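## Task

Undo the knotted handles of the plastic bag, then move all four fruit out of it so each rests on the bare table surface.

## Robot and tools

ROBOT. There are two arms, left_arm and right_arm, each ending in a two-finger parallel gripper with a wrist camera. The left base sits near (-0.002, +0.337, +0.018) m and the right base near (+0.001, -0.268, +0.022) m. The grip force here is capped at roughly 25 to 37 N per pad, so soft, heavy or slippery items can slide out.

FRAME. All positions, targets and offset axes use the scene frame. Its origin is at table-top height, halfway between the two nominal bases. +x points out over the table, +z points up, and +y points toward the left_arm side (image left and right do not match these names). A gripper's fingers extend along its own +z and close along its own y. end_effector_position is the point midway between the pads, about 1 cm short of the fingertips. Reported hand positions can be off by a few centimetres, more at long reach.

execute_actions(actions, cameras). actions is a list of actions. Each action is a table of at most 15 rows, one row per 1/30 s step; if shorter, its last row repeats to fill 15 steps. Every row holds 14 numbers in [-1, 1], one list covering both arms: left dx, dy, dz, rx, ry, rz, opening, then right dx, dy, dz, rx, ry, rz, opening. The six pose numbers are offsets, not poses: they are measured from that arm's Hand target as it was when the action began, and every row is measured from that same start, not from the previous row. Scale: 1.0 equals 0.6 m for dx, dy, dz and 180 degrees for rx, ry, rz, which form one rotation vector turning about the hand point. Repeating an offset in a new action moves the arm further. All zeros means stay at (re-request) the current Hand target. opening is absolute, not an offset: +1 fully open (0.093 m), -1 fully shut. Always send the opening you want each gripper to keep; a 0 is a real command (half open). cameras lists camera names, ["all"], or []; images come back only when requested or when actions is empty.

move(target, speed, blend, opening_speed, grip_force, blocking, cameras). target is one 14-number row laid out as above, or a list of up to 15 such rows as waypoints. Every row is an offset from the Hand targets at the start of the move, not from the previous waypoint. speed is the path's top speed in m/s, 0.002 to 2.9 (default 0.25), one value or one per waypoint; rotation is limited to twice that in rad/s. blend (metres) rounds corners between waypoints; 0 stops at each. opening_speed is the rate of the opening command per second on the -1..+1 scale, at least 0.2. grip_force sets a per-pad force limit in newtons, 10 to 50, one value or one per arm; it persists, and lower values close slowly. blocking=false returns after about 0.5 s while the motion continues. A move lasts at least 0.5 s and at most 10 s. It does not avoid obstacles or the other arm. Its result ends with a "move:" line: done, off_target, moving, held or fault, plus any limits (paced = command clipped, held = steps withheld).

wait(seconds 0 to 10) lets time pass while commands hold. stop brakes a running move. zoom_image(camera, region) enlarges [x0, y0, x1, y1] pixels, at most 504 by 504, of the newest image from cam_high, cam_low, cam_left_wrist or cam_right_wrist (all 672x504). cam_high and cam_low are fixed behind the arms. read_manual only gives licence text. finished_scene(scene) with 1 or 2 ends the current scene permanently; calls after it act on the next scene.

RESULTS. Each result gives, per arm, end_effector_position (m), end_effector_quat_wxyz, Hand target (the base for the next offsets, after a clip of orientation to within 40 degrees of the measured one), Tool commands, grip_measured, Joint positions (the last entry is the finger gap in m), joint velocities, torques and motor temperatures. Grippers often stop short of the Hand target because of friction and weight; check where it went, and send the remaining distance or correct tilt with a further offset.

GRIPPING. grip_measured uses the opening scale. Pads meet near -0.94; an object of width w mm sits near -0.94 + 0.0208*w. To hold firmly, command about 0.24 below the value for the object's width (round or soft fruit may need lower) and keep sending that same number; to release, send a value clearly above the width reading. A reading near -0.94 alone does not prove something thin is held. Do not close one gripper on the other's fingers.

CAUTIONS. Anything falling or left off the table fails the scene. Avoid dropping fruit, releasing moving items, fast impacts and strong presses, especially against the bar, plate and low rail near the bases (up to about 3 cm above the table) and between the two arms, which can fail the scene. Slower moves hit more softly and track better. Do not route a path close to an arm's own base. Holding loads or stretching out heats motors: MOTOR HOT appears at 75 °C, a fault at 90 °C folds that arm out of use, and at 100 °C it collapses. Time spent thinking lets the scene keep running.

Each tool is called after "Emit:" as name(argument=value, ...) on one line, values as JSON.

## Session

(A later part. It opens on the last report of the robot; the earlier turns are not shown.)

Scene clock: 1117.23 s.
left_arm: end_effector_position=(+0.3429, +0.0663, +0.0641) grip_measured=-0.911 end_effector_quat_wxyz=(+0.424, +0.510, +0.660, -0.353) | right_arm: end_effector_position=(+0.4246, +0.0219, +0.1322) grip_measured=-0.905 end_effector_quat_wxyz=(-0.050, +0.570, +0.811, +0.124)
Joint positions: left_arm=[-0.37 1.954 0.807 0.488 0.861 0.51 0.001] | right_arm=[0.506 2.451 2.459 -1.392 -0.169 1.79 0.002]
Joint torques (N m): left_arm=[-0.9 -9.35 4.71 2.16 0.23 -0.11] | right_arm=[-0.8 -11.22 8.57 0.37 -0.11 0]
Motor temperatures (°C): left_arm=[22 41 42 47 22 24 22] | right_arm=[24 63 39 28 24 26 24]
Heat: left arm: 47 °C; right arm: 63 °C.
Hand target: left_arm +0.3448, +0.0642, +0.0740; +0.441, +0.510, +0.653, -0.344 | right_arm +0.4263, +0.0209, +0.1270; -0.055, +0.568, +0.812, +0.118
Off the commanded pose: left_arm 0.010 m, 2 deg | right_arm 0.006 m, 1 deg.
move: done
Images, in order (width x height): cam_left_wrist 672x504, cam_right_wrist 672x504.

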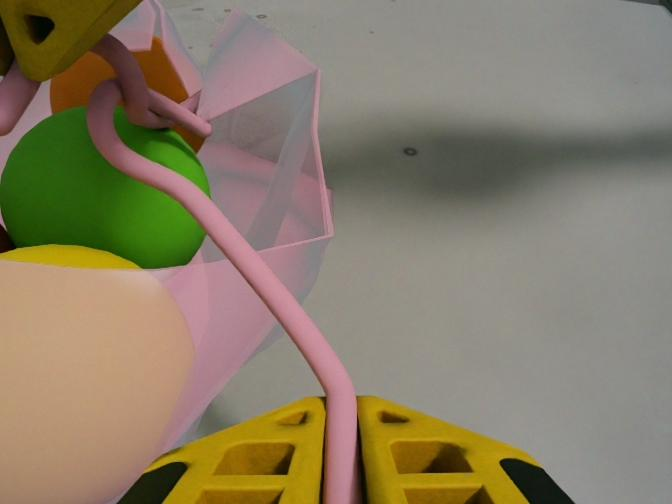

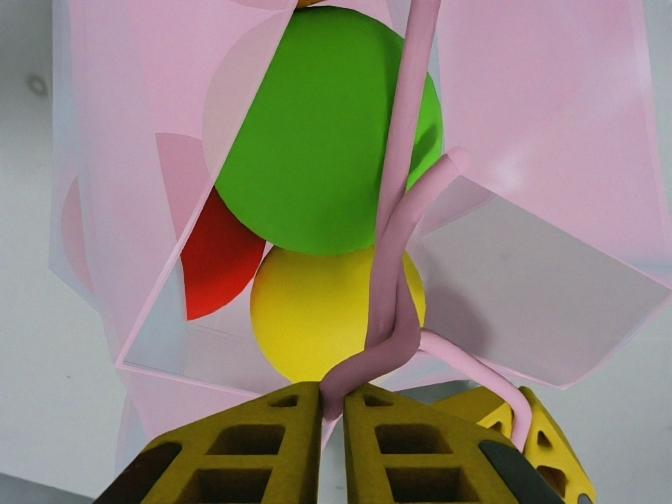

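Emit:
move(target=[0,0,0,0,0,0,-1, -0.03,0.045,0.13,0,0,0,-1], speed=0.08, cameras=["cam_left_wrist","cam_right_wrist"])

Scene clock: 1137.33 s.
left_arm: end_effector_position=(+0.3429, +0.0663, +0.0641) grip_measured=-0.911 end_effector_quat_wxyz=(+0.424, +0.510, +0.660, -0.353) | right_arm: end_effector_position=(+0.4130, +0.0467, +0.1800) grip_measured=-0.905 end_effector_quat_wxyz=(-0.045, +0.571, +0.805, +0.156)
Joint positions: left_arm=[-0.37 1.954 0.807 0.488 0.861 0.51 0.001] | right_arm=[0.561 2.507 2.748 -1.551 -0.169 1.857 0.002]
Joint torques (N m): left_arm=[-0.88 -9.42 4.7 2.17 0.22 -0.12] | right_arm=[0.58 -16.12 8.1 0.47 -0.04 0.25]
Motor temperatures (°C): left_arm=[22 41 41 45 22 24 22] | right_arm=[24 59 42 28 24 26 24]
Heat: left arm: 45 °C; right arm: 59 °C.
Hand target: left_arm +0.3448, +0.0642, +0.0740; +0.441, +0.510, +0.653, -0.344 | right_arm +0.4084, +0.0479, +0.2051; -0.055, +0.568, +0.812, +0.118
Off the commanded pose: left_arm 0.010 m, 2 deg | right_arm 0.025 m, 5 deg.
joint sent to its limit (right arm) — joint 4 (wrist pitch), lower limit. The joint targets are off in orientation, not in position.
move: off_target (right_arm)
Images, in order (width x height): cam_left_wrist 672x504, cam_right_wrist 672x504.

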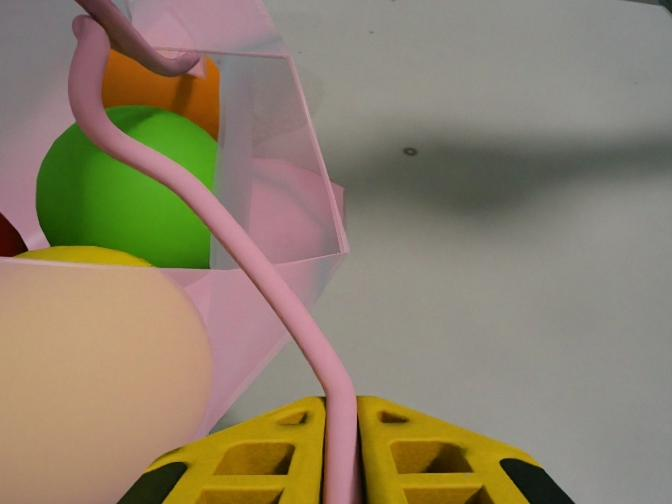

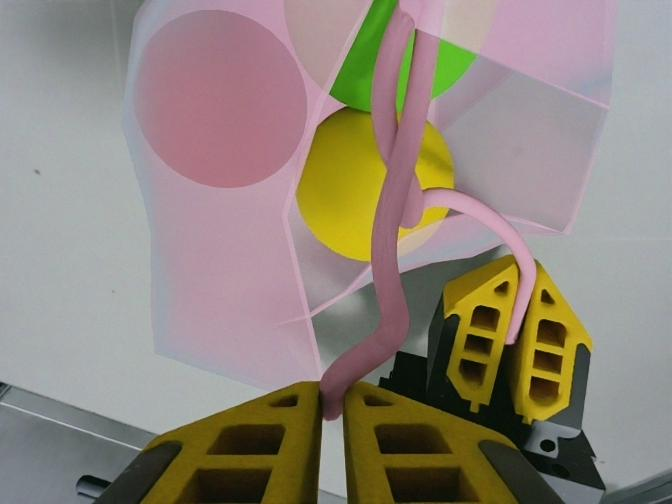

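Emit:
zoom_image(camera="cam_right_wrist", region=[300, 0, 560, 400])

Emit:
zoom_image(camera="cam_left_wrist", region=[0, 0, 300, 220])

Scaled by 1.260 from the camera's 672x504 image, which has a finer 960x720 frame.

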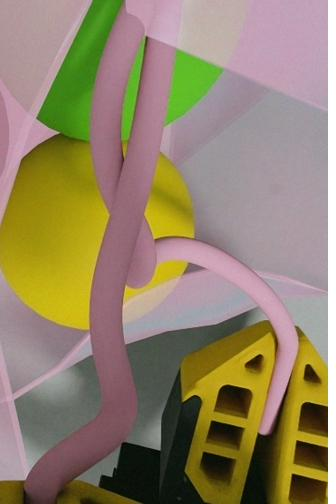

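Scaled by 1.680 from the camera's 672x504 image, which has a finer 960x720 frame.

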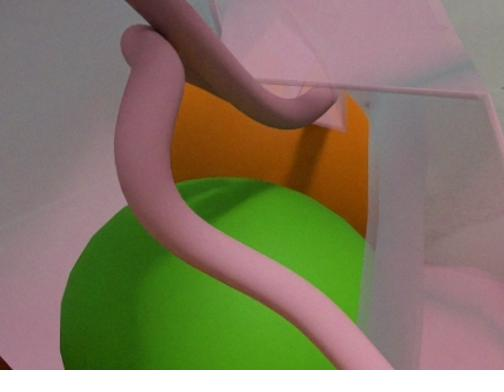

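Emit:
move(target=[[0,0,0,0,0,0,-0.3, 0,0,0,0,0,0,-1],[-0.03,0.12,0.07,0,0,0,-0.3, 0,0,0,0,0,0,-1]], speed=0.15, cameras=["cam_left_wrist","cam_right_wrist"])

Scene clock: 1160.87 s.
left_arm: end_effector_position=(+0.3325, +0.1356, +0.1122) grip_measured=-0.302 end_effector_quat_wxyz=(+0.448, +0.509, +0.655, -0.333) | right_arm: end_effector_position=(+0.4130, +0.0467, +0.1800) grip_measured=-0.905 end_effector_quat_wxyz=(-0.045, +0.571, +0.805, +0.156)
Joint positions: left_arm=[-0.179 1.686 0.734 0.2 0.976 0.696 0.031] | right_arm=[0.561 2.507 2.748 -1.551 -0.169 1.858 0.002]
Joint torques (N m): left_arm=[0.13 -7.41 6.9 1.18 0.81 0.15] | right_arm=[0.62 -16.23 8.17 0.45 -0.02 0.21]
Motor temperatures (°C): left_arm=[22 41 41 44 22 24 22] | right_arm=[24 64 40 27 24 26 25]
Heat: left arm: 44 °C; right arm: 64 °C.
Hand target: left_arm +0.3268, +0.1362, +0.1160; +0.441, +0.510, +0.653, -0.344 | right_arm +0.4084, +0.0479, +0.2051; -0.055, +0.568, +0.812, +0.118
Off the commanded pose: left_arm 0.007 m, 2 deg | right_arm 0.026 m, 5 deg.
joint sent to its limit (right arm) — joint 4 (wrist pitch), lower limit. The joint targets are off in orientation, not in position.
move: off_target (right_arm)
Images, in order (width x height): cam_left_wrist 672x504, cam_right_wrist 672x504.

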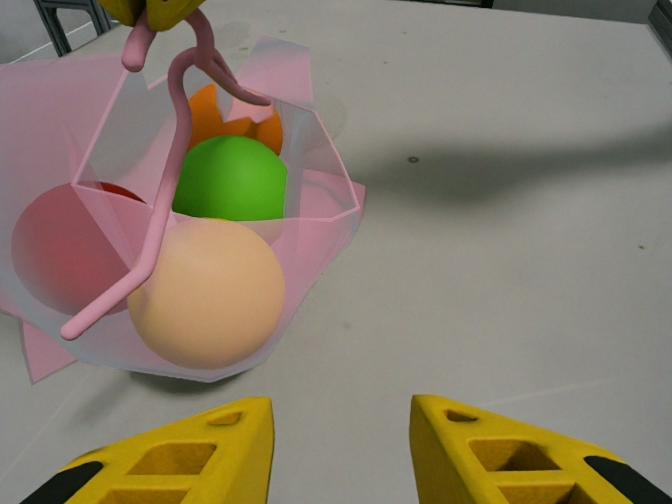

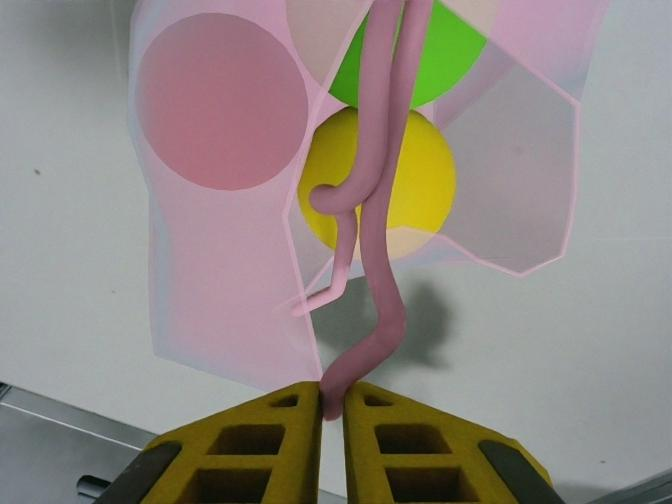

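Emit:
zoom_image(camera="cam_right_wrist", region=[260, 0, 480, 330])

Emit:
zoom_image(camera="cam_left_wrist", region=[40, 0, 340, 220])

Scaled by 1.527 from the camera's 672x504 image, which has a finer 960x720 frame.

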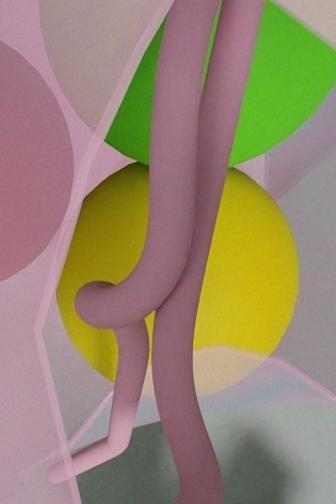

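Scaled by 1.680 from the camera's 672x504 image, which has a finer 960x720 frame.

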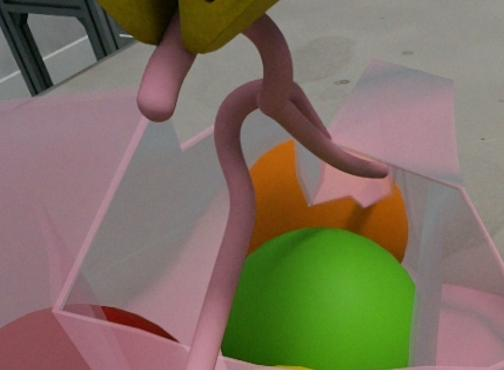

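Emit:
move(target=[0,0,0,0,0,0,-0.3, -0.0917,-0.02,-0.05,0,0,0,-1], speed=0.1, cameras=["cam_left_wrist","cam_right_wrist"])

Scene clock: 1177.07 s.
left_arm: end_effector_position=(+0.3324, +0.1356, +0.1121) grip_measured=-0.302 end_effector_quat_wxyz=(+0.448, +0.509, +0.655, -0.333) | right_arm: end_effector_position=(+0.3542, +0.0330, +0.1542) grip_measured=-0.905 end_effector_quat_wxyz=(-0.067, +0.571, +0.813, +0.091)
Joint positions: left_arm=[-0.179 1.686 0.734 0.199 0.976 0.697 0.031] | right_arm=[0.61 2.248 2.2 -1.395 -0.161 1.887 0.002]
Joint torques (N m): left_arm=[0.1 -7.38 6.86 1.16 0.81 0.18] | right_arm=[0.66 -16.2 5.04 0.56 -0.01 0.23]
Motor temperatures (°C): left_arm=[22 40 42 42 22 24 22] | right_arm=[24 68 40 27 24 26 25]
Heat: left arm: 42 °C; right arm: 68 °C.
Hand target: left_arm +0.3268, +0.1362, +0.1160; +0.441, +0.510, +0.653, -0.344 | right_arm +0.3533, +0.0359, +0.1750; -0.055, +0.568, +0.812, +0.118
Off the commanded pose: left_arm 0.007 m, 2 deg | right_arm 0.021 m, 3 deg.
move: off_target (right_arm)
Images, in order (width x height): cam_left_wrist 672x504, cam_right_wrist 672x504.

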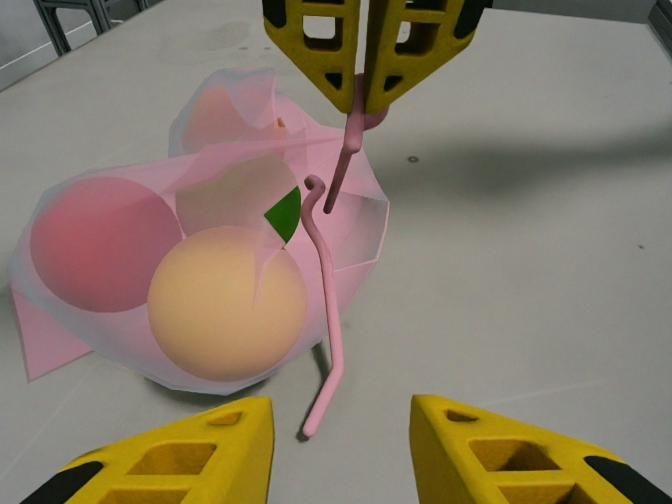

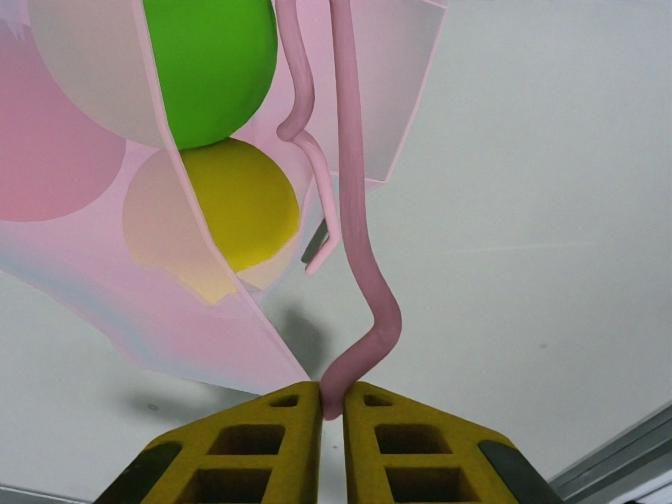

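Emit:
move(target=[0,0,0,0,0,0,-0.3, 0,0,-0.05,0,0,0,-1], speed=0.1, cameras=["cam_high","cam_low","cam_left_wrist","cam_right_wrist"])

Emit:
zoom_image(camera="cam_high", region=[240, 150, 460, 330])

Scene clock: 1193.70 s.
left_arm: end_effector_position=(+0.3324, +0.1356, +0.1121) grip_measured=-0.302 end_effector_quat_wxyz=(+0.448, +0.509, +0.655, -0.333) | right_arm: end_effector_position=(+0.3526, +0.0326, +0.1255) grip_measured=-0.905 end_effector_quat_wxyz=(-0.067, +0.571, +0.813, +0.091)
Joint positions: left_arm=[-0.179 1.686 0.734 0.199 0.976 0.697 0.031] | right_arm=[0.61 2.218 2.035 -1.259 -0.161 1.887 0.002]
Joint torques (N m): left_arm=[0.16 -7.31 6.93 1.16 0.82 0.14] | right_arm=[0.47 -16.08 5.26 0.62 0.02 0.2]
Motor temperatures (°C): left_arm=[22 39 42 40 22 24 22] | right_arm=[24 71 40 27 24 26 25]
Heat: left arm: 42 °C; right arm: 71 °C.
Hand target: left_arm +0.3268, +0.1362, +0.1160; +0.441, +0.510, +0.653, -0.344 | right_arm +0.3533, +0.0359, +0.1451; -0.055, +0.568, +0.812, +0.118
Off the commanded pose: left_arm 0.007 m, 1 deg | right_arm 0.020 m, 3 deg.
move: off_target (right_arm)

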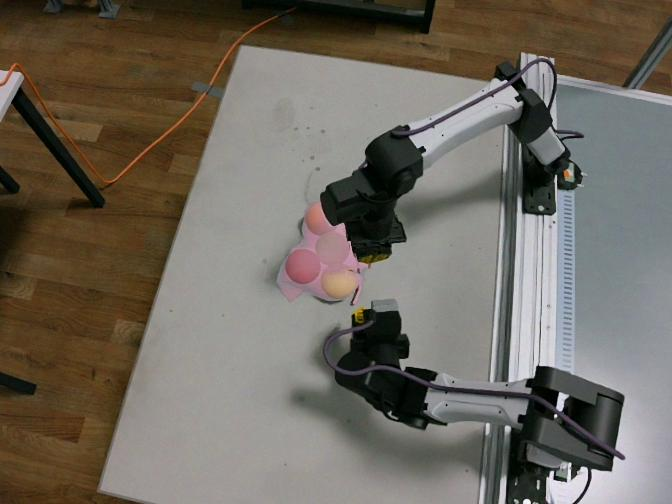

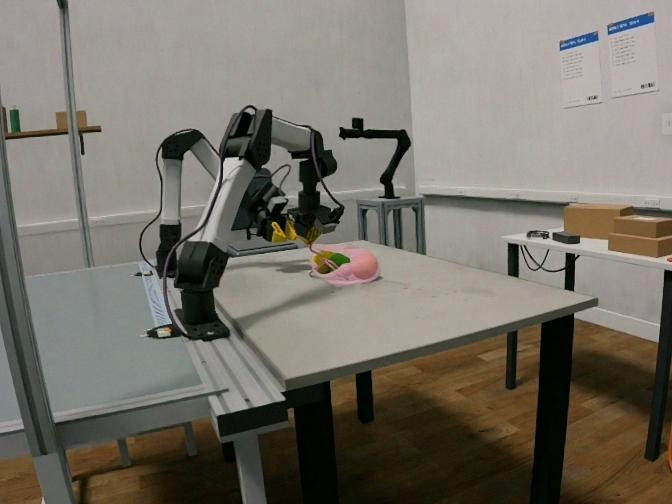

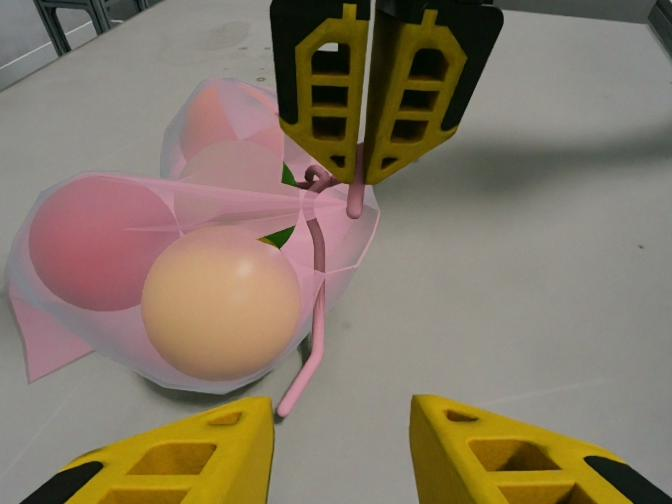

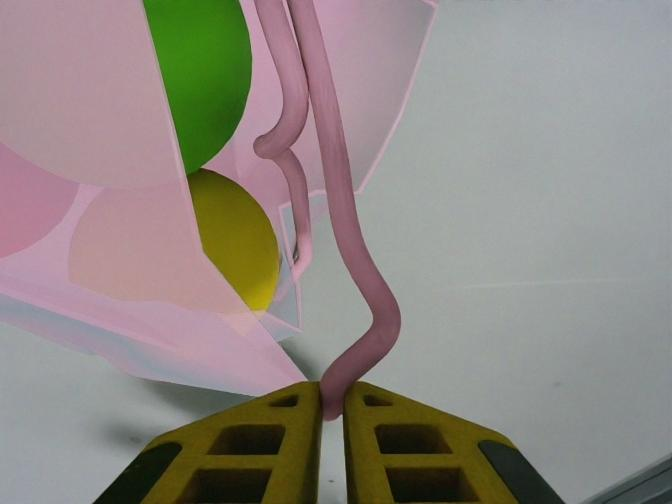

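Scaled by 2.291 from the camera's 672x504 image, which has a finer 960x720 frame.

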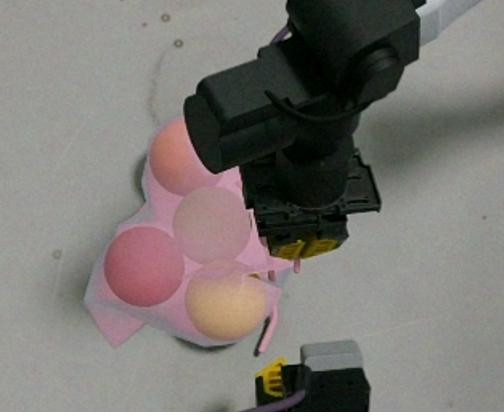

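Emit:
move(target=[0,0,0,0,0,0,-0.3, 0,0,-0.06,0,0,0,-1], speed=0.1, cameras=["cam_right_wrist"])

Scene clock: 1200.03 s.
left_arm: end_effector_position=(+0.3324, +0.1356, +0.1121) grip_measured=-0.302 end_effector_quat_wxyz=(+0.448, +0.509, +0.655, -0.333) | right_arm: end_effector_position=(+0.3515, +0.0326, +0.0909) grip_measured=-0.905 end_effector_quat_wxyz=(-0.066, +0.571, +0.813, +0.093)
Joint positions: left_arm=[-0.179 1.686 0.734 0.199 0.976 0.697 0.031] | right_arm=[0.61 2.211 1.887 -1.113 -0.161 1.887 0.002]
Joint torques (N m): left_arm=[0.13 -7.38 6.9 1.16 0.81 0.17] | right_arm=[0.29 -15.88 5.37 0.61 0.01 0.2]
Motor temperatures (°C): left_arm=[22 39 42 40 22 24 22] | right_arm=[24 76 39 27 24 26 25]
Heat: left arm: 42 °C; right arm: 76 °C. Fold the right arm in close to its base, or ease its load, before you think long.
Hand target: left_arm +0.3268, +0.1362, +0.1160; +0.441, +0.510, +0.653, -0.344 | right_arm +0.3533, +0.0359, +0.1091; -0.055, +0.568, +0.812, +0.118
Off the commanded pose: left_arm 0.007 m, 1 deg | right_arm 0.019 m, 3 deg.
MOTOR HOT: joint 2 (shoulder) of the right arm reports 76 °C; the controller's stop level is 90 °C. To cool a motor, set the load down, stop pushing, or move to a pose that needs little force.
move: off_target (right_arm)
Images, in order (width x height): cam_right_wrist 672x504.

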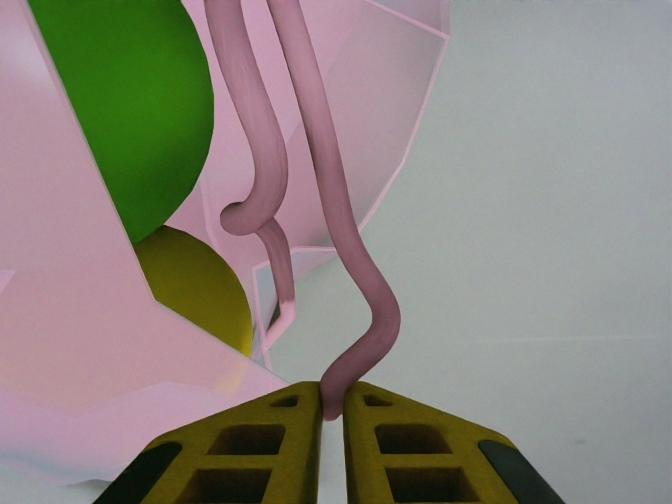

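Emit:
move(target=[[0,0,0,0,0,0,-0.3, 0,0,-0.01,0,0,0,-0.3],[0,0,0,0,0,0,-0.3, -0.02,-0.03,0.06,0,0,0,-0.3],[0,0,0,0,0,0,-0.3, -0.22,-0.3,0.1,-0.1550,-0.2942,0.4959,-0.3]], speed=0.3, blend=[0,0.02,0], cameras=["cam_left_wrist","cam_right_wrist","cam_high"])

Scene clock: 1212.20 s.
left_arm: end_effector_position=(+0.3324, +0.1356, +0.1121) grip_measured=-0.302 end_effector_quat_wxyz=(+0.448, +0.509, +0.655, -0.333) | right_arm: end_effector_position=(+0.2175, -0.1465, +0.1679) grip_measured=-0.302 end_effector_quat_wxyz=(+0.318, -0.242, +0.913, +0.083)
Joint positions: left_arm=[-0.179 1.686 0.734 0.199 0.976 0.697 0.031] | right_arm=[0.509 0.858 0.708 -0.755 0.042 0.014 0.031]
Joint torques (N m): left_arm=[0.06 -7.31 6.9 1.15 0.81 0.17] | right_arm=[-1.14 -1.7 6.01 1.71 -0.09 0.01]
Motor temperatures (°C): left_arm=[22 39 42 39 22 24 22] | right_arm=[24 76 39 27 24 26 25]
Heat: left arm: 42 °C; right arm: 76 °C. Fold the right arm in close to its base, or ease its load, before you think long.
Hand target: left_arm +0.3268, +0.1362, +0.1160; +0.441, +0.510, +0.653, -0.344 | right_arm +0.2213, -0.1441, +0.1691; +0.330, -0.243, +0.908, +0.089
Off the commanded pose: left_arm 0.007 m, 1 deg | right_arm 0.005 m, 2 deg.
MOTOR HOT: still on. Joint 2 (shoulder) of the right arm reports 76 °C.
move: done
Images, in order (width x height): cam_high 672x504, cam_left_wrist 672x504, cam_right_wrist 672x504.

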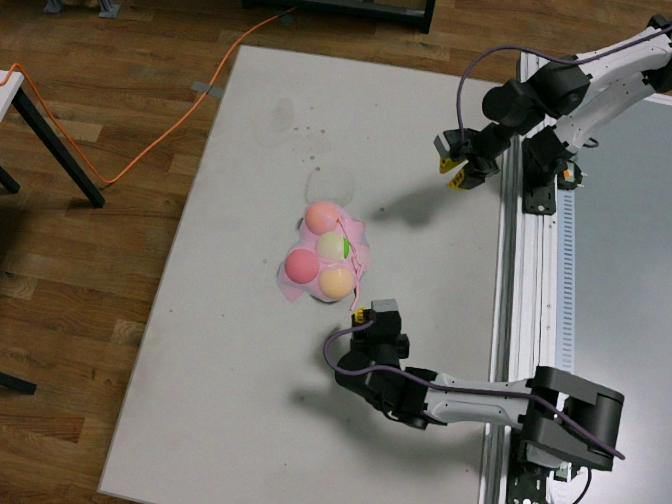

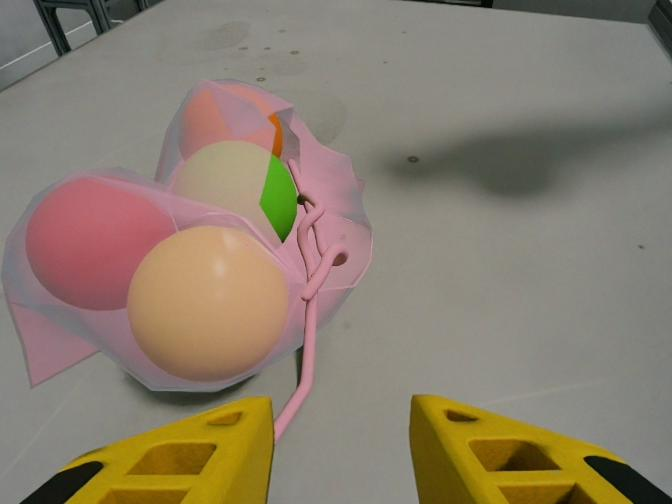

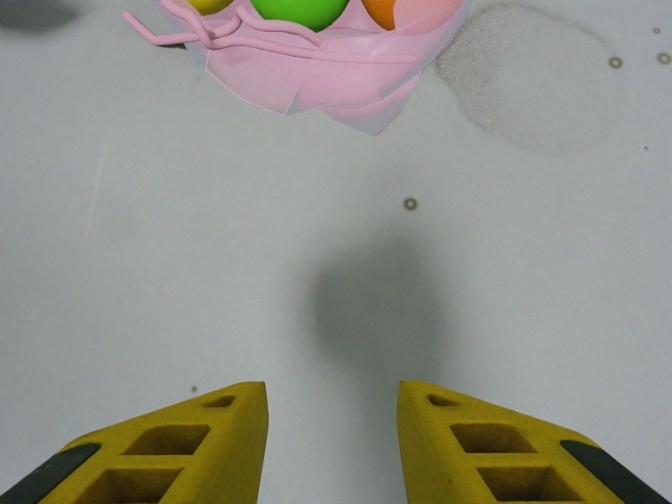

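Emit:
zoom_image(camera="cam_left_wrist", region=[120, 60, 420, 360])

Emit:
zoom_image(camera="cam_high", region=[260, 180, 400, 320])

Emit:
zoom_image(camera="cam_right_wrist", region=[100, 0, 500, 160])

Scaled by 1.680 from the camera's 672x504 image, which has a finer 960x720 frame.

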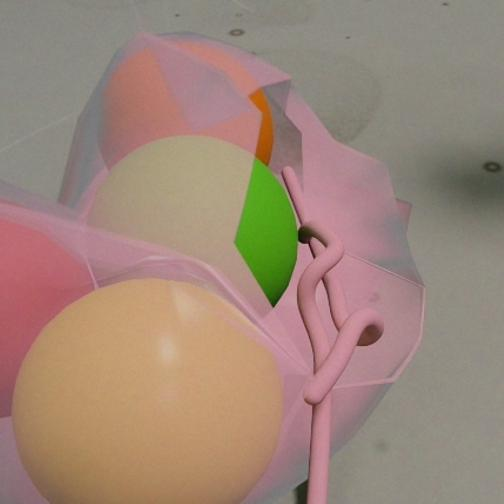

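Scaled by 3.600 from the camera's 672x504 image, which has a finer 960x720 frame.

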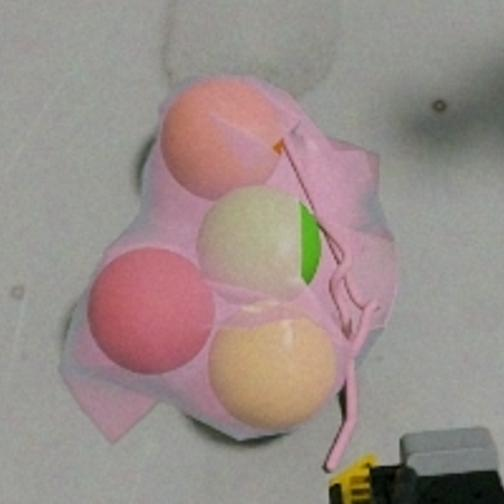

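Scaled by 1.260 from the camera's 672x504 image, which has a finer 960x720 frame.

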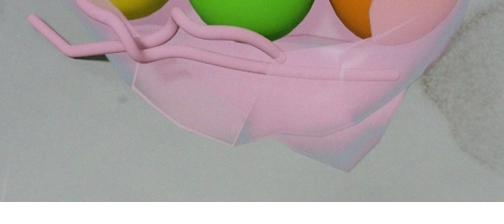

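Emit:
move(target=[0.0487,-0.105,0.025,0.1898,0.0970,0.1389,-0.3, 0,0,0,0,0,0,-0.3], speed=0.2, cameras=["cam_left_wrist"])

Scene clock: 1242.17 s.
left_arm: end_effector_position=(+0.3577, +0.0727, +0.1317) grip_measured=-0.302 end_effector_quat_wxyz=(+0.249, +0.412, +0.869, -0.117) | right_arm: end_effector_position=(+0.2175, -0.1463, +0.1679) grip_measured=-0.302 end_effector_quat_wxyz=(+0.318, -0.242, +0.913, +0.083)
Joint positions: left_arm=[-0.584 1.779 1.338 -0.59 0.141 0.265 0.031] | right_arm=[0.509 0.858 0.708 -0.755 0.041 0.013 0.031]
Joint torques (N m): left_arm=[-0.84 -6.76 10.28 1.04 -0.05 -0.12] | right_arm=[-1.13 -1.7 6.22 1.72 -0.09 0.05]
Motor temperatures (°C): left_arm=[22 38 43 38 22 24 22] | right_arm=[24 58 40 32 24 26 24]
Heat: left arm: 43 °C; right arm: 58 °C.
Hand target: left_arm +0.3560, +0.0732, +0.1310; +0.235, +0.409, +0.875, -0.110 | right_arm +0.2213, -0.1441, +0.1691; +0.330, -0.243, +0.908, +0.089
Off the commanded pose: left_arm 0.002 m, 2 deg | right_arm 0.005 m, 2 deg.
MOTOR HOT: cleared for the motors of the right arm.
move: done
Images, in order (width x height): cam_left_wrist 672x504.

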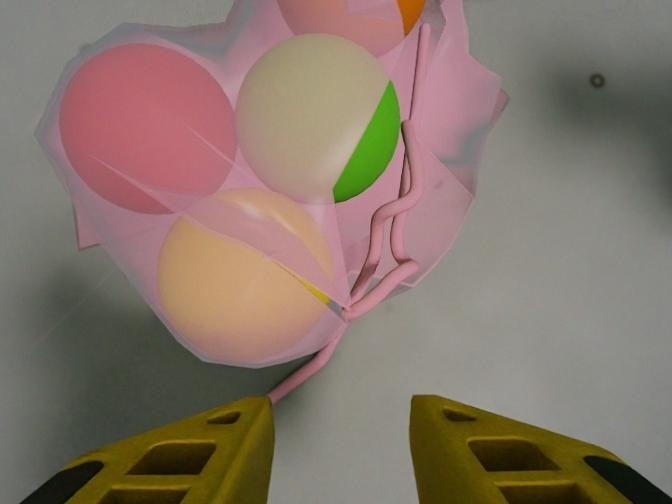

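Emit:
move(target=[[0.0075,-0.0507,-0.01,0.1055,-0.0571,-0.2811,-0.5, 0,0,0,0,0,0,-0.3],[0.0075,-0.0507,-0.045,0.1055,-0.0571,-0.2811,-0.5, 0,0,0,0,0,0,-0.3]], speed=0.2, blend=[0.01,0], cameras=["cam_left_wrist"])

Scene clock: 1270.13 s.
left_arm: end_effector_position=(+0.3630, +0.0429, +0.1133) grip_measured=-0.498 end_effector_quat_wxyz=(+0.182, +0.774, +0.606, -0.028) | right_arm: end_effector_position=(+0.2175, -0.1463, +0.1679) grip_measured=-0.302 end_effector_quat_wxyz=(+0.318, -0.242, +0.913, +0.083)
Joint positions: left_arm=[-0.632 2.027 1.678 -0.879 0.134 1.158 0.021] | right_arm=[0.509 0.858 0.708 -0.755 0.041 0.013 0.031]
Joint torques (N m): left_arm=[-0.91 -8.4 6.43 1.15 0 0.17] | right_arm=[-0.94 -1.83 6.09 1.69 -0.08 0.06]
Motor temperatures (°C): left_arm=[22 36 48 37 22 24 22] | right_arm=[24 51 40 33 24 26 24]
Heat: left arm: 48 °C; right arm: 51 °C.
Hand target: left_arm +0.3606, +0.0428, +0.1040; +0.172, +0.781, +0.600, -0.022 | right_arm +0.2213, -0.1441, +0.1691; +0.330, -0.243, +0.908, +0.089
Off the commanded pose: left_arm 0.010 m, 2 deg | right_arm 0.005 m, 2 deg.
move: done
Images, in order (width x height): cam_left_wrist 672x504.

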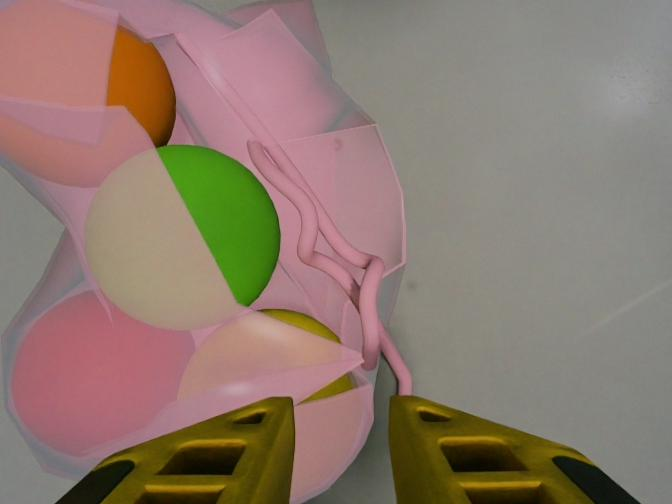

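Emit:
move(target=[0.0098,-0.0047,-0.0583,0,0,0,-0.5, 0,0,0,0,0,0,-0.3], speed=0.1, cameras=["cam_left_wrist"])

Scene clock: 1285.77 s.
left_arm: end_effector_position=(+0.3628, +0.0424, +0.0754) grip_measured=-0.498 end_effector_quat_wxyz=(+0.167, +0.777, +0.606, -0.031) | right_arm: end_effector_position=(+0.2175, -0.1463, +0.1679) grip_measured=-0.302 end_effector_quat_wxyz=(+0.318, -0.242, +0.913, +0.083)
Joint positions: left_arm=[-0.632 2.08 1.615 -0.795 0.133 1.163 0.021] | right_arm=[0.509 0.858 0.708 -0.755 0.041 0.013 0.031]
Joint torques (N m): left_arm=[-0.5 -8.79 6.34 1.36 0.01 0.16] | right_arm=[-0.94 -1.63 6.02 1.66 -0.07 0.01]
Heat: left arm: 45 °C; right arm: 49 °C.
Hand target: left_arm +0.3665, +0.0400, +0.0690; +0.172, +0.781, +0.600, -0.022 | right_arm +0.2213, -0.1441, +0.1691; +0.330, -0.243, +0.908, +0.089
Off the commanded pose: left_arm 0.008 m, 1 deg | right_arm 0.005 m, 2 deg.
move: done
Images, in order (width x height): cam_left_wrist 672x504.

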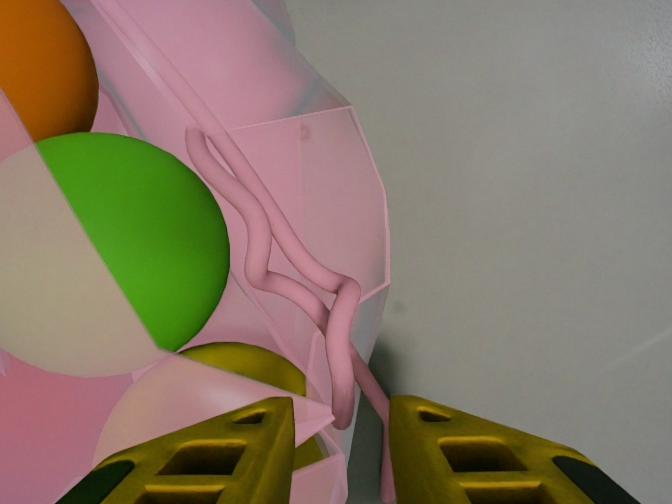

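Emit:
move(target=[0.0067,-0.0067,-0.0392,0,0,0,-0.5, 0,0,0,0,0,0,-0.3], speed=0.08, cameras=["cam_left_wrist"])

Scene clock: 1295.13 s.
left_arm: end_effector_position=(+0.3681, +0.0381, +0.0541) grip_measured=-0.498 end_effector_quat_wxyz=(+0.169, +0.777, +0.606, -0.031) | right_arm: end_effector_position=(+0.2175, -0.1463, +0.1679) grip_measured=-0.302 end_effector_quat_wxyz=(+0.318, -0.242, +0.913, +0.083)
Joint positions: left_arm=[-0.632 2.123 1.593 -0.724 0.133 1.163 0.021] | right_arm=[0.509 0.858 0.708 -0.755 0.041 0.013 0.031]
Joint torques (N m): left_arm=[-0.59 -8.7 6.05 1.35 0.01 0.12] | right_arm=[-1.05 -1.83 6.05 1.74 -0.08 0.04]
Heat: left arm: 44 °C; right arm: 48 °C.
Hand target: left_arm +0.3705, +0.0360, +0.0455; +0.172, +0.781, +0.600, -0.022 | right_arm +0.2213, -0.1441, +0.1691; +0.330, -0.243, +0.908, +0.089
Off the commanded pose: left_arm 0.009 m, 1 deg | right_arm 0.005 m, 2 deg.
move: done
Images, in order (width x height): cam_left_wrist 672x504.

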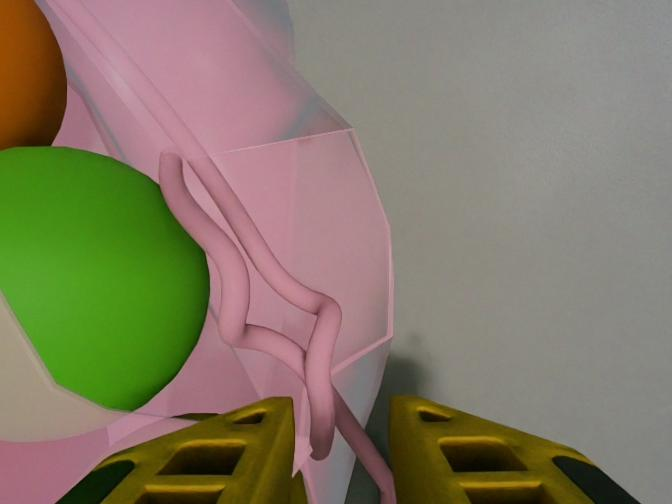

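Emit:
move(target=[0.0078,-0.0283,-0.0333,0,0,0,-0.55, 0,0,0,0,0,0,-0.3], speed=0.08, cameras=["cam_left_wrist"])

Scene clock: 1310.63 s.
left_arm: end_effector_position=(+0.3665, +0.0258, +0.0269) grip_measured=-0.548 end_effector_quat_wxyz=(+0.161, +0.784, +0.598, -0.032) | right_arm: end_effector_position=(+0.2175, -0.1463, +0.1679) grip_measured=-0.302 end_effector_quat_wxyz=(+0.318, -0.242, +0.913, +0.083)
Joint positions: left_arm=[-0.656 2.194 1.597 -0.673 0.129 1.163 0.019] | right_arm=[0.509 0.858 0.708 -0.755 0.041 0.013 0.031]
Joint torques (N m): left_arm=[-0.72 -8.62 9.06 1.27 0 -0.11] | right_arm=[-0.99 -1.7 6.12 1.7 -0.07 0.03]
Motor temperatures (°C): left_arm=[22 41 43 37 22 24 22] | right_arm=[24 47 40 35 24 26 24]
Heat: left arm: 43 °C; right arm: 47 °C.
Hand target: left_arm +0.3751, +0.0190, +0.0256; +0.172, +0.781, +0.600, -0.022 | right_arm +0.2213, -0.1441, +0.1691; +0.330, -0.243, +0.908, +0.089
Off the commanded pose: left_arm 0.011 m, 2 deg | right_arm 0.005 m, 2 deg.
move: off_target (left_arm)
Images, in order (width x height): cam_left_wrist 672x504.

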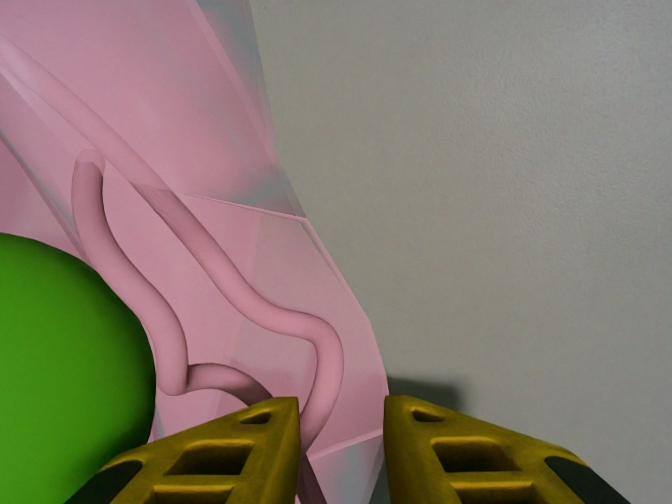

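Emit:
move(target=[0.005,-0.003,-0.0167,0,0,0,-0.55, 0,0,0,0,0,0,-0.3], speed=0.05, cameras=["cam_left_wrist"])

Scene clock: 1319.27 s.
left_arm: end_effector_position=(+0.3720, +0.0216, +0.0238) grip_measured=-0.548 end_effector_quat_wxyz=(+0.170, +0.783, +0.597, -0.030) | right_arm: end_effector_position=(+0.2175, -0.1463, +0.1679) grip_measured=-0.302 end_effector_quat_wxyz=(+0.318, -0.242, +0.913, +0.083)
Joint positions: left_arm=[-0.656 2.211 1.607 -0.649 0.128 1.163 0.019] | right_arm=[0.509 0.858 0.708 -0.755 0.041 0.013 0.031]
Joint torques (N m): left_arm=[-0.57 -7.97 8.32 1.29 0 -0.11] | right_arm=[-1.03 -1.66 6.12 1.7 -0.05 0.02]
Heat: left arm: 44 °C; right arm: 47 °C.
Hand target: left_arm +0.3781, +0.0172, +0.0155; +0.172, +0.781, +0.600, -0.022 | right_arm +0.2213, -0.1441, +0.1691; +0.330, -0.243, +0.908, +0.089
Off the commanded pose: left_arm 0.011 m, 1 deg | right_arm 0.005 m, 2 deg.
move: off_target (left_arm)
Images, in order (width x height): cam_left_wrist 672x504.

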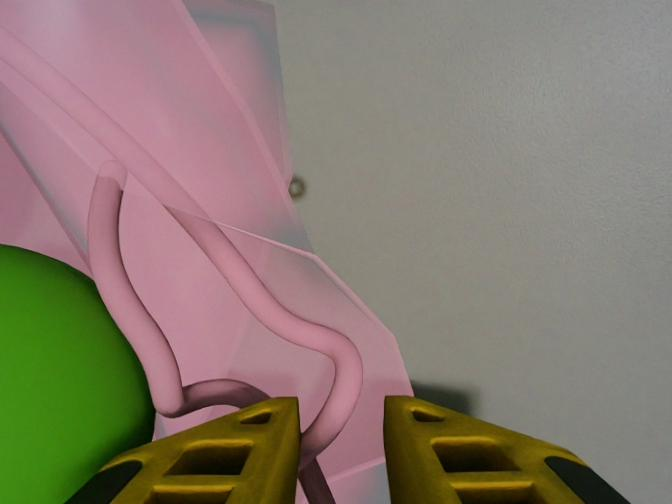

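Emit:
move(target=[0,0,0,0,0,0,-1, 0,0,0,0,0,0,-0.3], speed=0.05, opening_speed=0.5, cameras=["cam_left_wrist"])

Scene clock: 1322.93 s.
left_arm: end_effector_position=(+0.3738, +0.0204, +0.0231) grip_measured=-0.913 end_effector_quat_wxyz=(+0.173, +0.783, +0.597, -0.028) | right_arm: end_effector_position=(+0.2175, -0.1463, +0.1679) grip_measured=-0.302 end_effector_quat_wxyz=(+0.318, -0.242, +0.913, +0.083)
Joint positions: left_arm=[-0.656 2.214 1.607 -0.638 0.127 1.163 0.001] | right_arm=[0.509 0.858 0.708 -0.755 0.041 0.013 0.031]
Joint torques (N m): left_arm=[-0.66 -8.21 8.4 1.2 -0.01 -0.1] | right_arm=[-1.06 -1.74 6.02 1.71 -0.08 0.03]
Heat: left arm: 45 °C; right arm: 46 °C.
Hand target: left_arm +0.3781, +0.0172, +0.0154; +0.172, +0.781, +0.600, -0.022 | right_arm +0.2213, -0.1441, +0.1691; +0.330, -0.243, +0.908, +0.089
Off the commanded pose: left_arm 0.009 m, 1 deg | right_arm 0.005 m, 2 deg.
move: done
Images, in order (width x height): cam_left_wrist 672x504.

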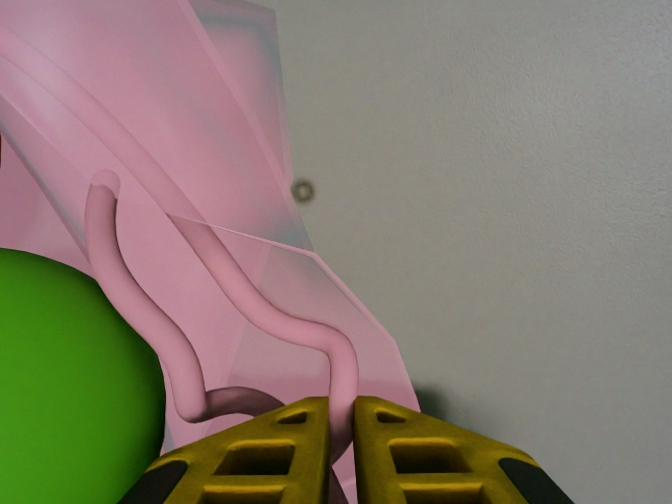

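Emit:
move(target=[0.0,0.02,0.22,0,0,0,-1, 0,0,0,0,0,0,-0.3], speed=0.1, cameras=["cam_left_wrist","cam_high"])

Scene clock: 1337.23 s.
left_arm: end_effector_position=(+0.3780, +0.0236, +0.1299) grip_measured=-0.913 end_effector_quat_wxyz=(+0.167, +0.781, +0.600, -0.029) | right_arm: end_effector_position=(+0.2175, -0.1463, +0.1679) grip_measured=-0.302 end_effector_quat_wxyz=(+0.318, -0.242, +0.913, +0.083)
Joint positions: left_arm=[-0.649 2.154 1.948 -1.05 0.127 1.163 0.001] | right_arm=[0.509 0.858 0.708 -0.755 0.041 0.013 0.031]
Joint torques (N m): left_arm=[0.03 -12.18 9.59 0.68 0.07 0.08] | right_arm=[-1.13 -1.78 6.27 1.72 -0.08 0.04]
Heat: left arm: 46 °C; right arm: 46 °C.
Hand target: left_arm +0.3781, +0.0291, +0.1476; +0.172, +0.781, +0.600, -0.022 | right_arm +0.2213, -0.1441, +0.1691; +0.330, -0.243, +0.908, +0.089
Off the commanded pose: left_arm 0.018 m, 1 deg | right_arm 0.005 m, 2 deg.
move: off_target (left_arm)
Images, in order (width x height): cam_high 672x504, cam_left_wrist 672x504.

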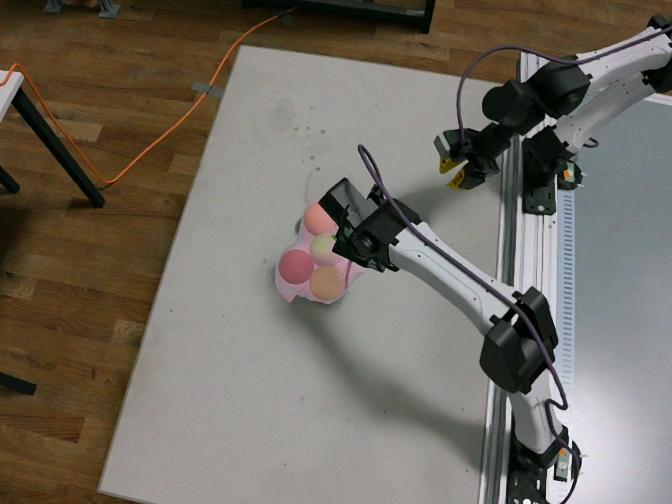

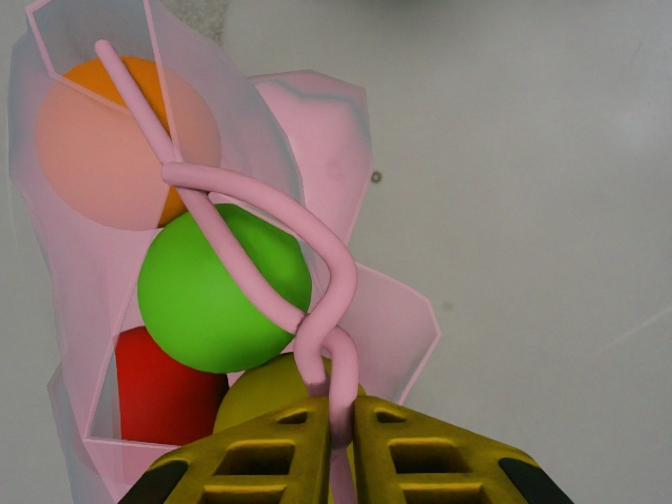

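Emit:
move(target=[[0.1367,0.085,0.025,-0.0268,-0.1034,0.0277,-1, 0,0,0,0,0,0,-0.3],[0.2867,0.1517,-0.03,-0.0536,-0.2068,0.0554,-1, 0,0,0,0,0,0,-0.3]], speed=0.12, blend=[0.03,0], cameras=["cam_left_wrist","cam_high","cam_right_wrist"])

Scene clock: 1347.10 s.
left_arm: end_effector_position=(+0.5438, +0.1179, +0.1332) grip_measured=-0.913 end_effector_quat_wxyz=(+0.413, +0.680, +0.579, +0.179) | right_arm: end_effector_position=(+0.2175, -0.1463, +0.1679) grip_measured=-0.302 end_effector_quat_wxyz=(+0.318, -0.242, +0.913, +0.083)
Joint positions: left_arm=[-0.365 2.097 1.536 -0.072 0.063 1.339 0.001] | right_arm=[0.509 0.858 0.708 -0.755 0.041 0.013 0.031]
Joint torques (N m): left_arm=[0.02 -9.26 6.97 2.53 -0.06 0.11] | right_arm=[-1.03 -1.69 6.2 1.66 -0.06 0.03]
Heat: left arm: 45 °C; right arm: 45 °C.
Hand target: left_arm +0.5501, +0.1201, +0.1296; +0.419, +0.676, +0.574, +0.193 | right_arm +0.2213, -0.1441, +0.1691; +0.330, -0.243, +0.908, +0.089
Off the commanded pose: left_arm 0.008 m, 2 deg | right_arm 0.005 m, 2 deg.
move: done
Images, in order (width x height): cam_high 672x504, cam_left_wrist 672x504, cam_right_wrist 672x504.

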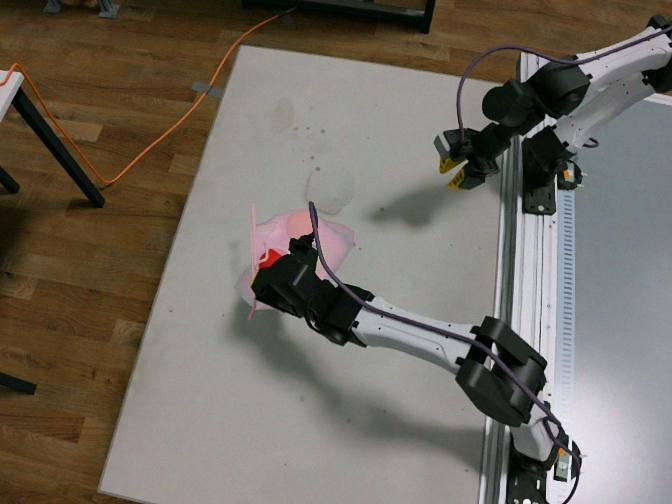

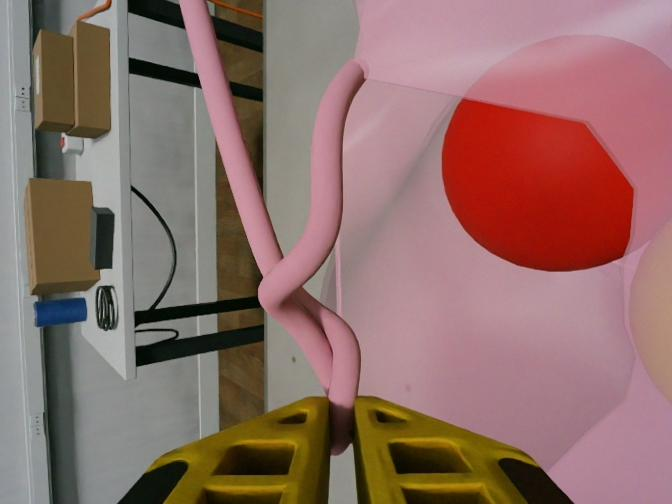

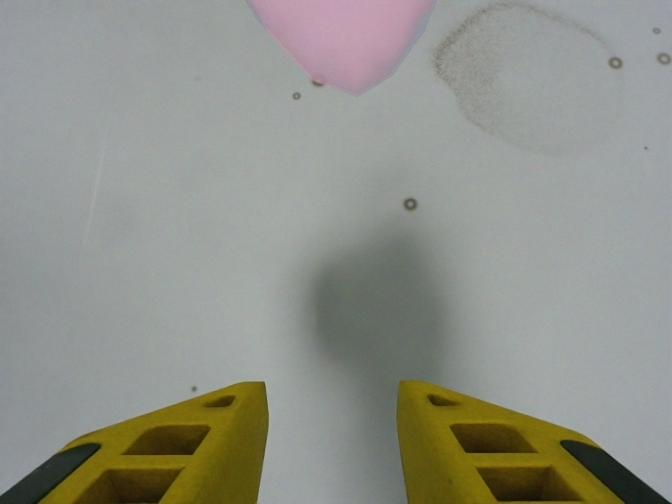

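Emit:
zoom_image(camera="cam_left_wrist", region=[180, 20, 440, 480])

Emit:
zoom_image(camera="cam_high", region=[200, 170, 400, 340])

Scaled by 1.096 from the camera's 672x504 image, which has a finer 960x720 frame.

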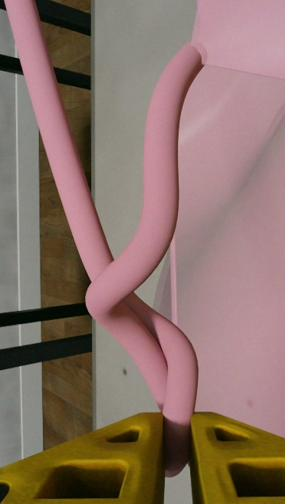

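Scaled by 2.520 from the camera's 672x504 image, which has a finer 960x720 frame.

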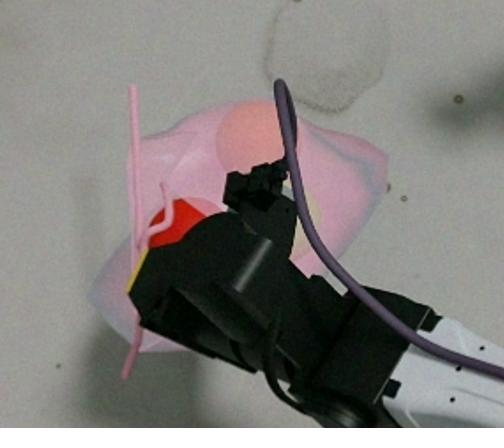

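Emit:
move(target=[0.01,0.005,-0.1243,0,0,0,-1, 0,0,0,0,0,0,-0.3], speed=0.1, cameras=["cam_left_wrist"])

Scene clock: 1361.50 s.
left_arm: end_effector_position=(+0.5561, +0.1213, +0.0673) grip_measured=-0.913 end_effector_quat_wxyz=(+0.421, +0.673, +0.578, +0.189) | right_arm: end_effector_position=(+0.2175, -0.1463, +0.1679) grip_measured=-0.302 end_effector_quat_wxyz=(+0.318, -0.242, +0.913, +0.083)
Joint positions: left_arm=[-0.351 2.235 1.453 0.176 0.063 1.345 0.001] | right_arm=[0.509 0.858 0.708 -0.755 0.041 0.013 0.031]
Joint torques (N m): left_arm=[-0.03 -9.17 6.01 2.43 0.05 0.11] | right_arm=[-1.02 -1.84 6.11 1.71 -0.11 0.02]
Heat: left arm: 45 °C; right arm: 45 °C.
Hand target: left_arm +0.5560, +0.1231, +0.0548; +0.419, +0.676, +0.574, +0.193 | right_arm +0.2213, -0.1441, +0.1691; +0.330, -0.243, +0.908, +0.089
Off the commanded pose: left_arm 0.012 m, 1 deg | right_arm 0.005 m, 2 deg.
move: off_target (left_arm)
Images, in order (width x height): cam_left_wrist 672x504.

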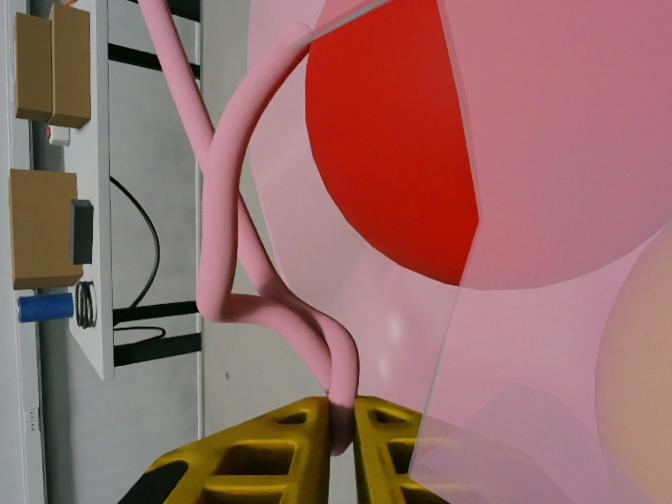

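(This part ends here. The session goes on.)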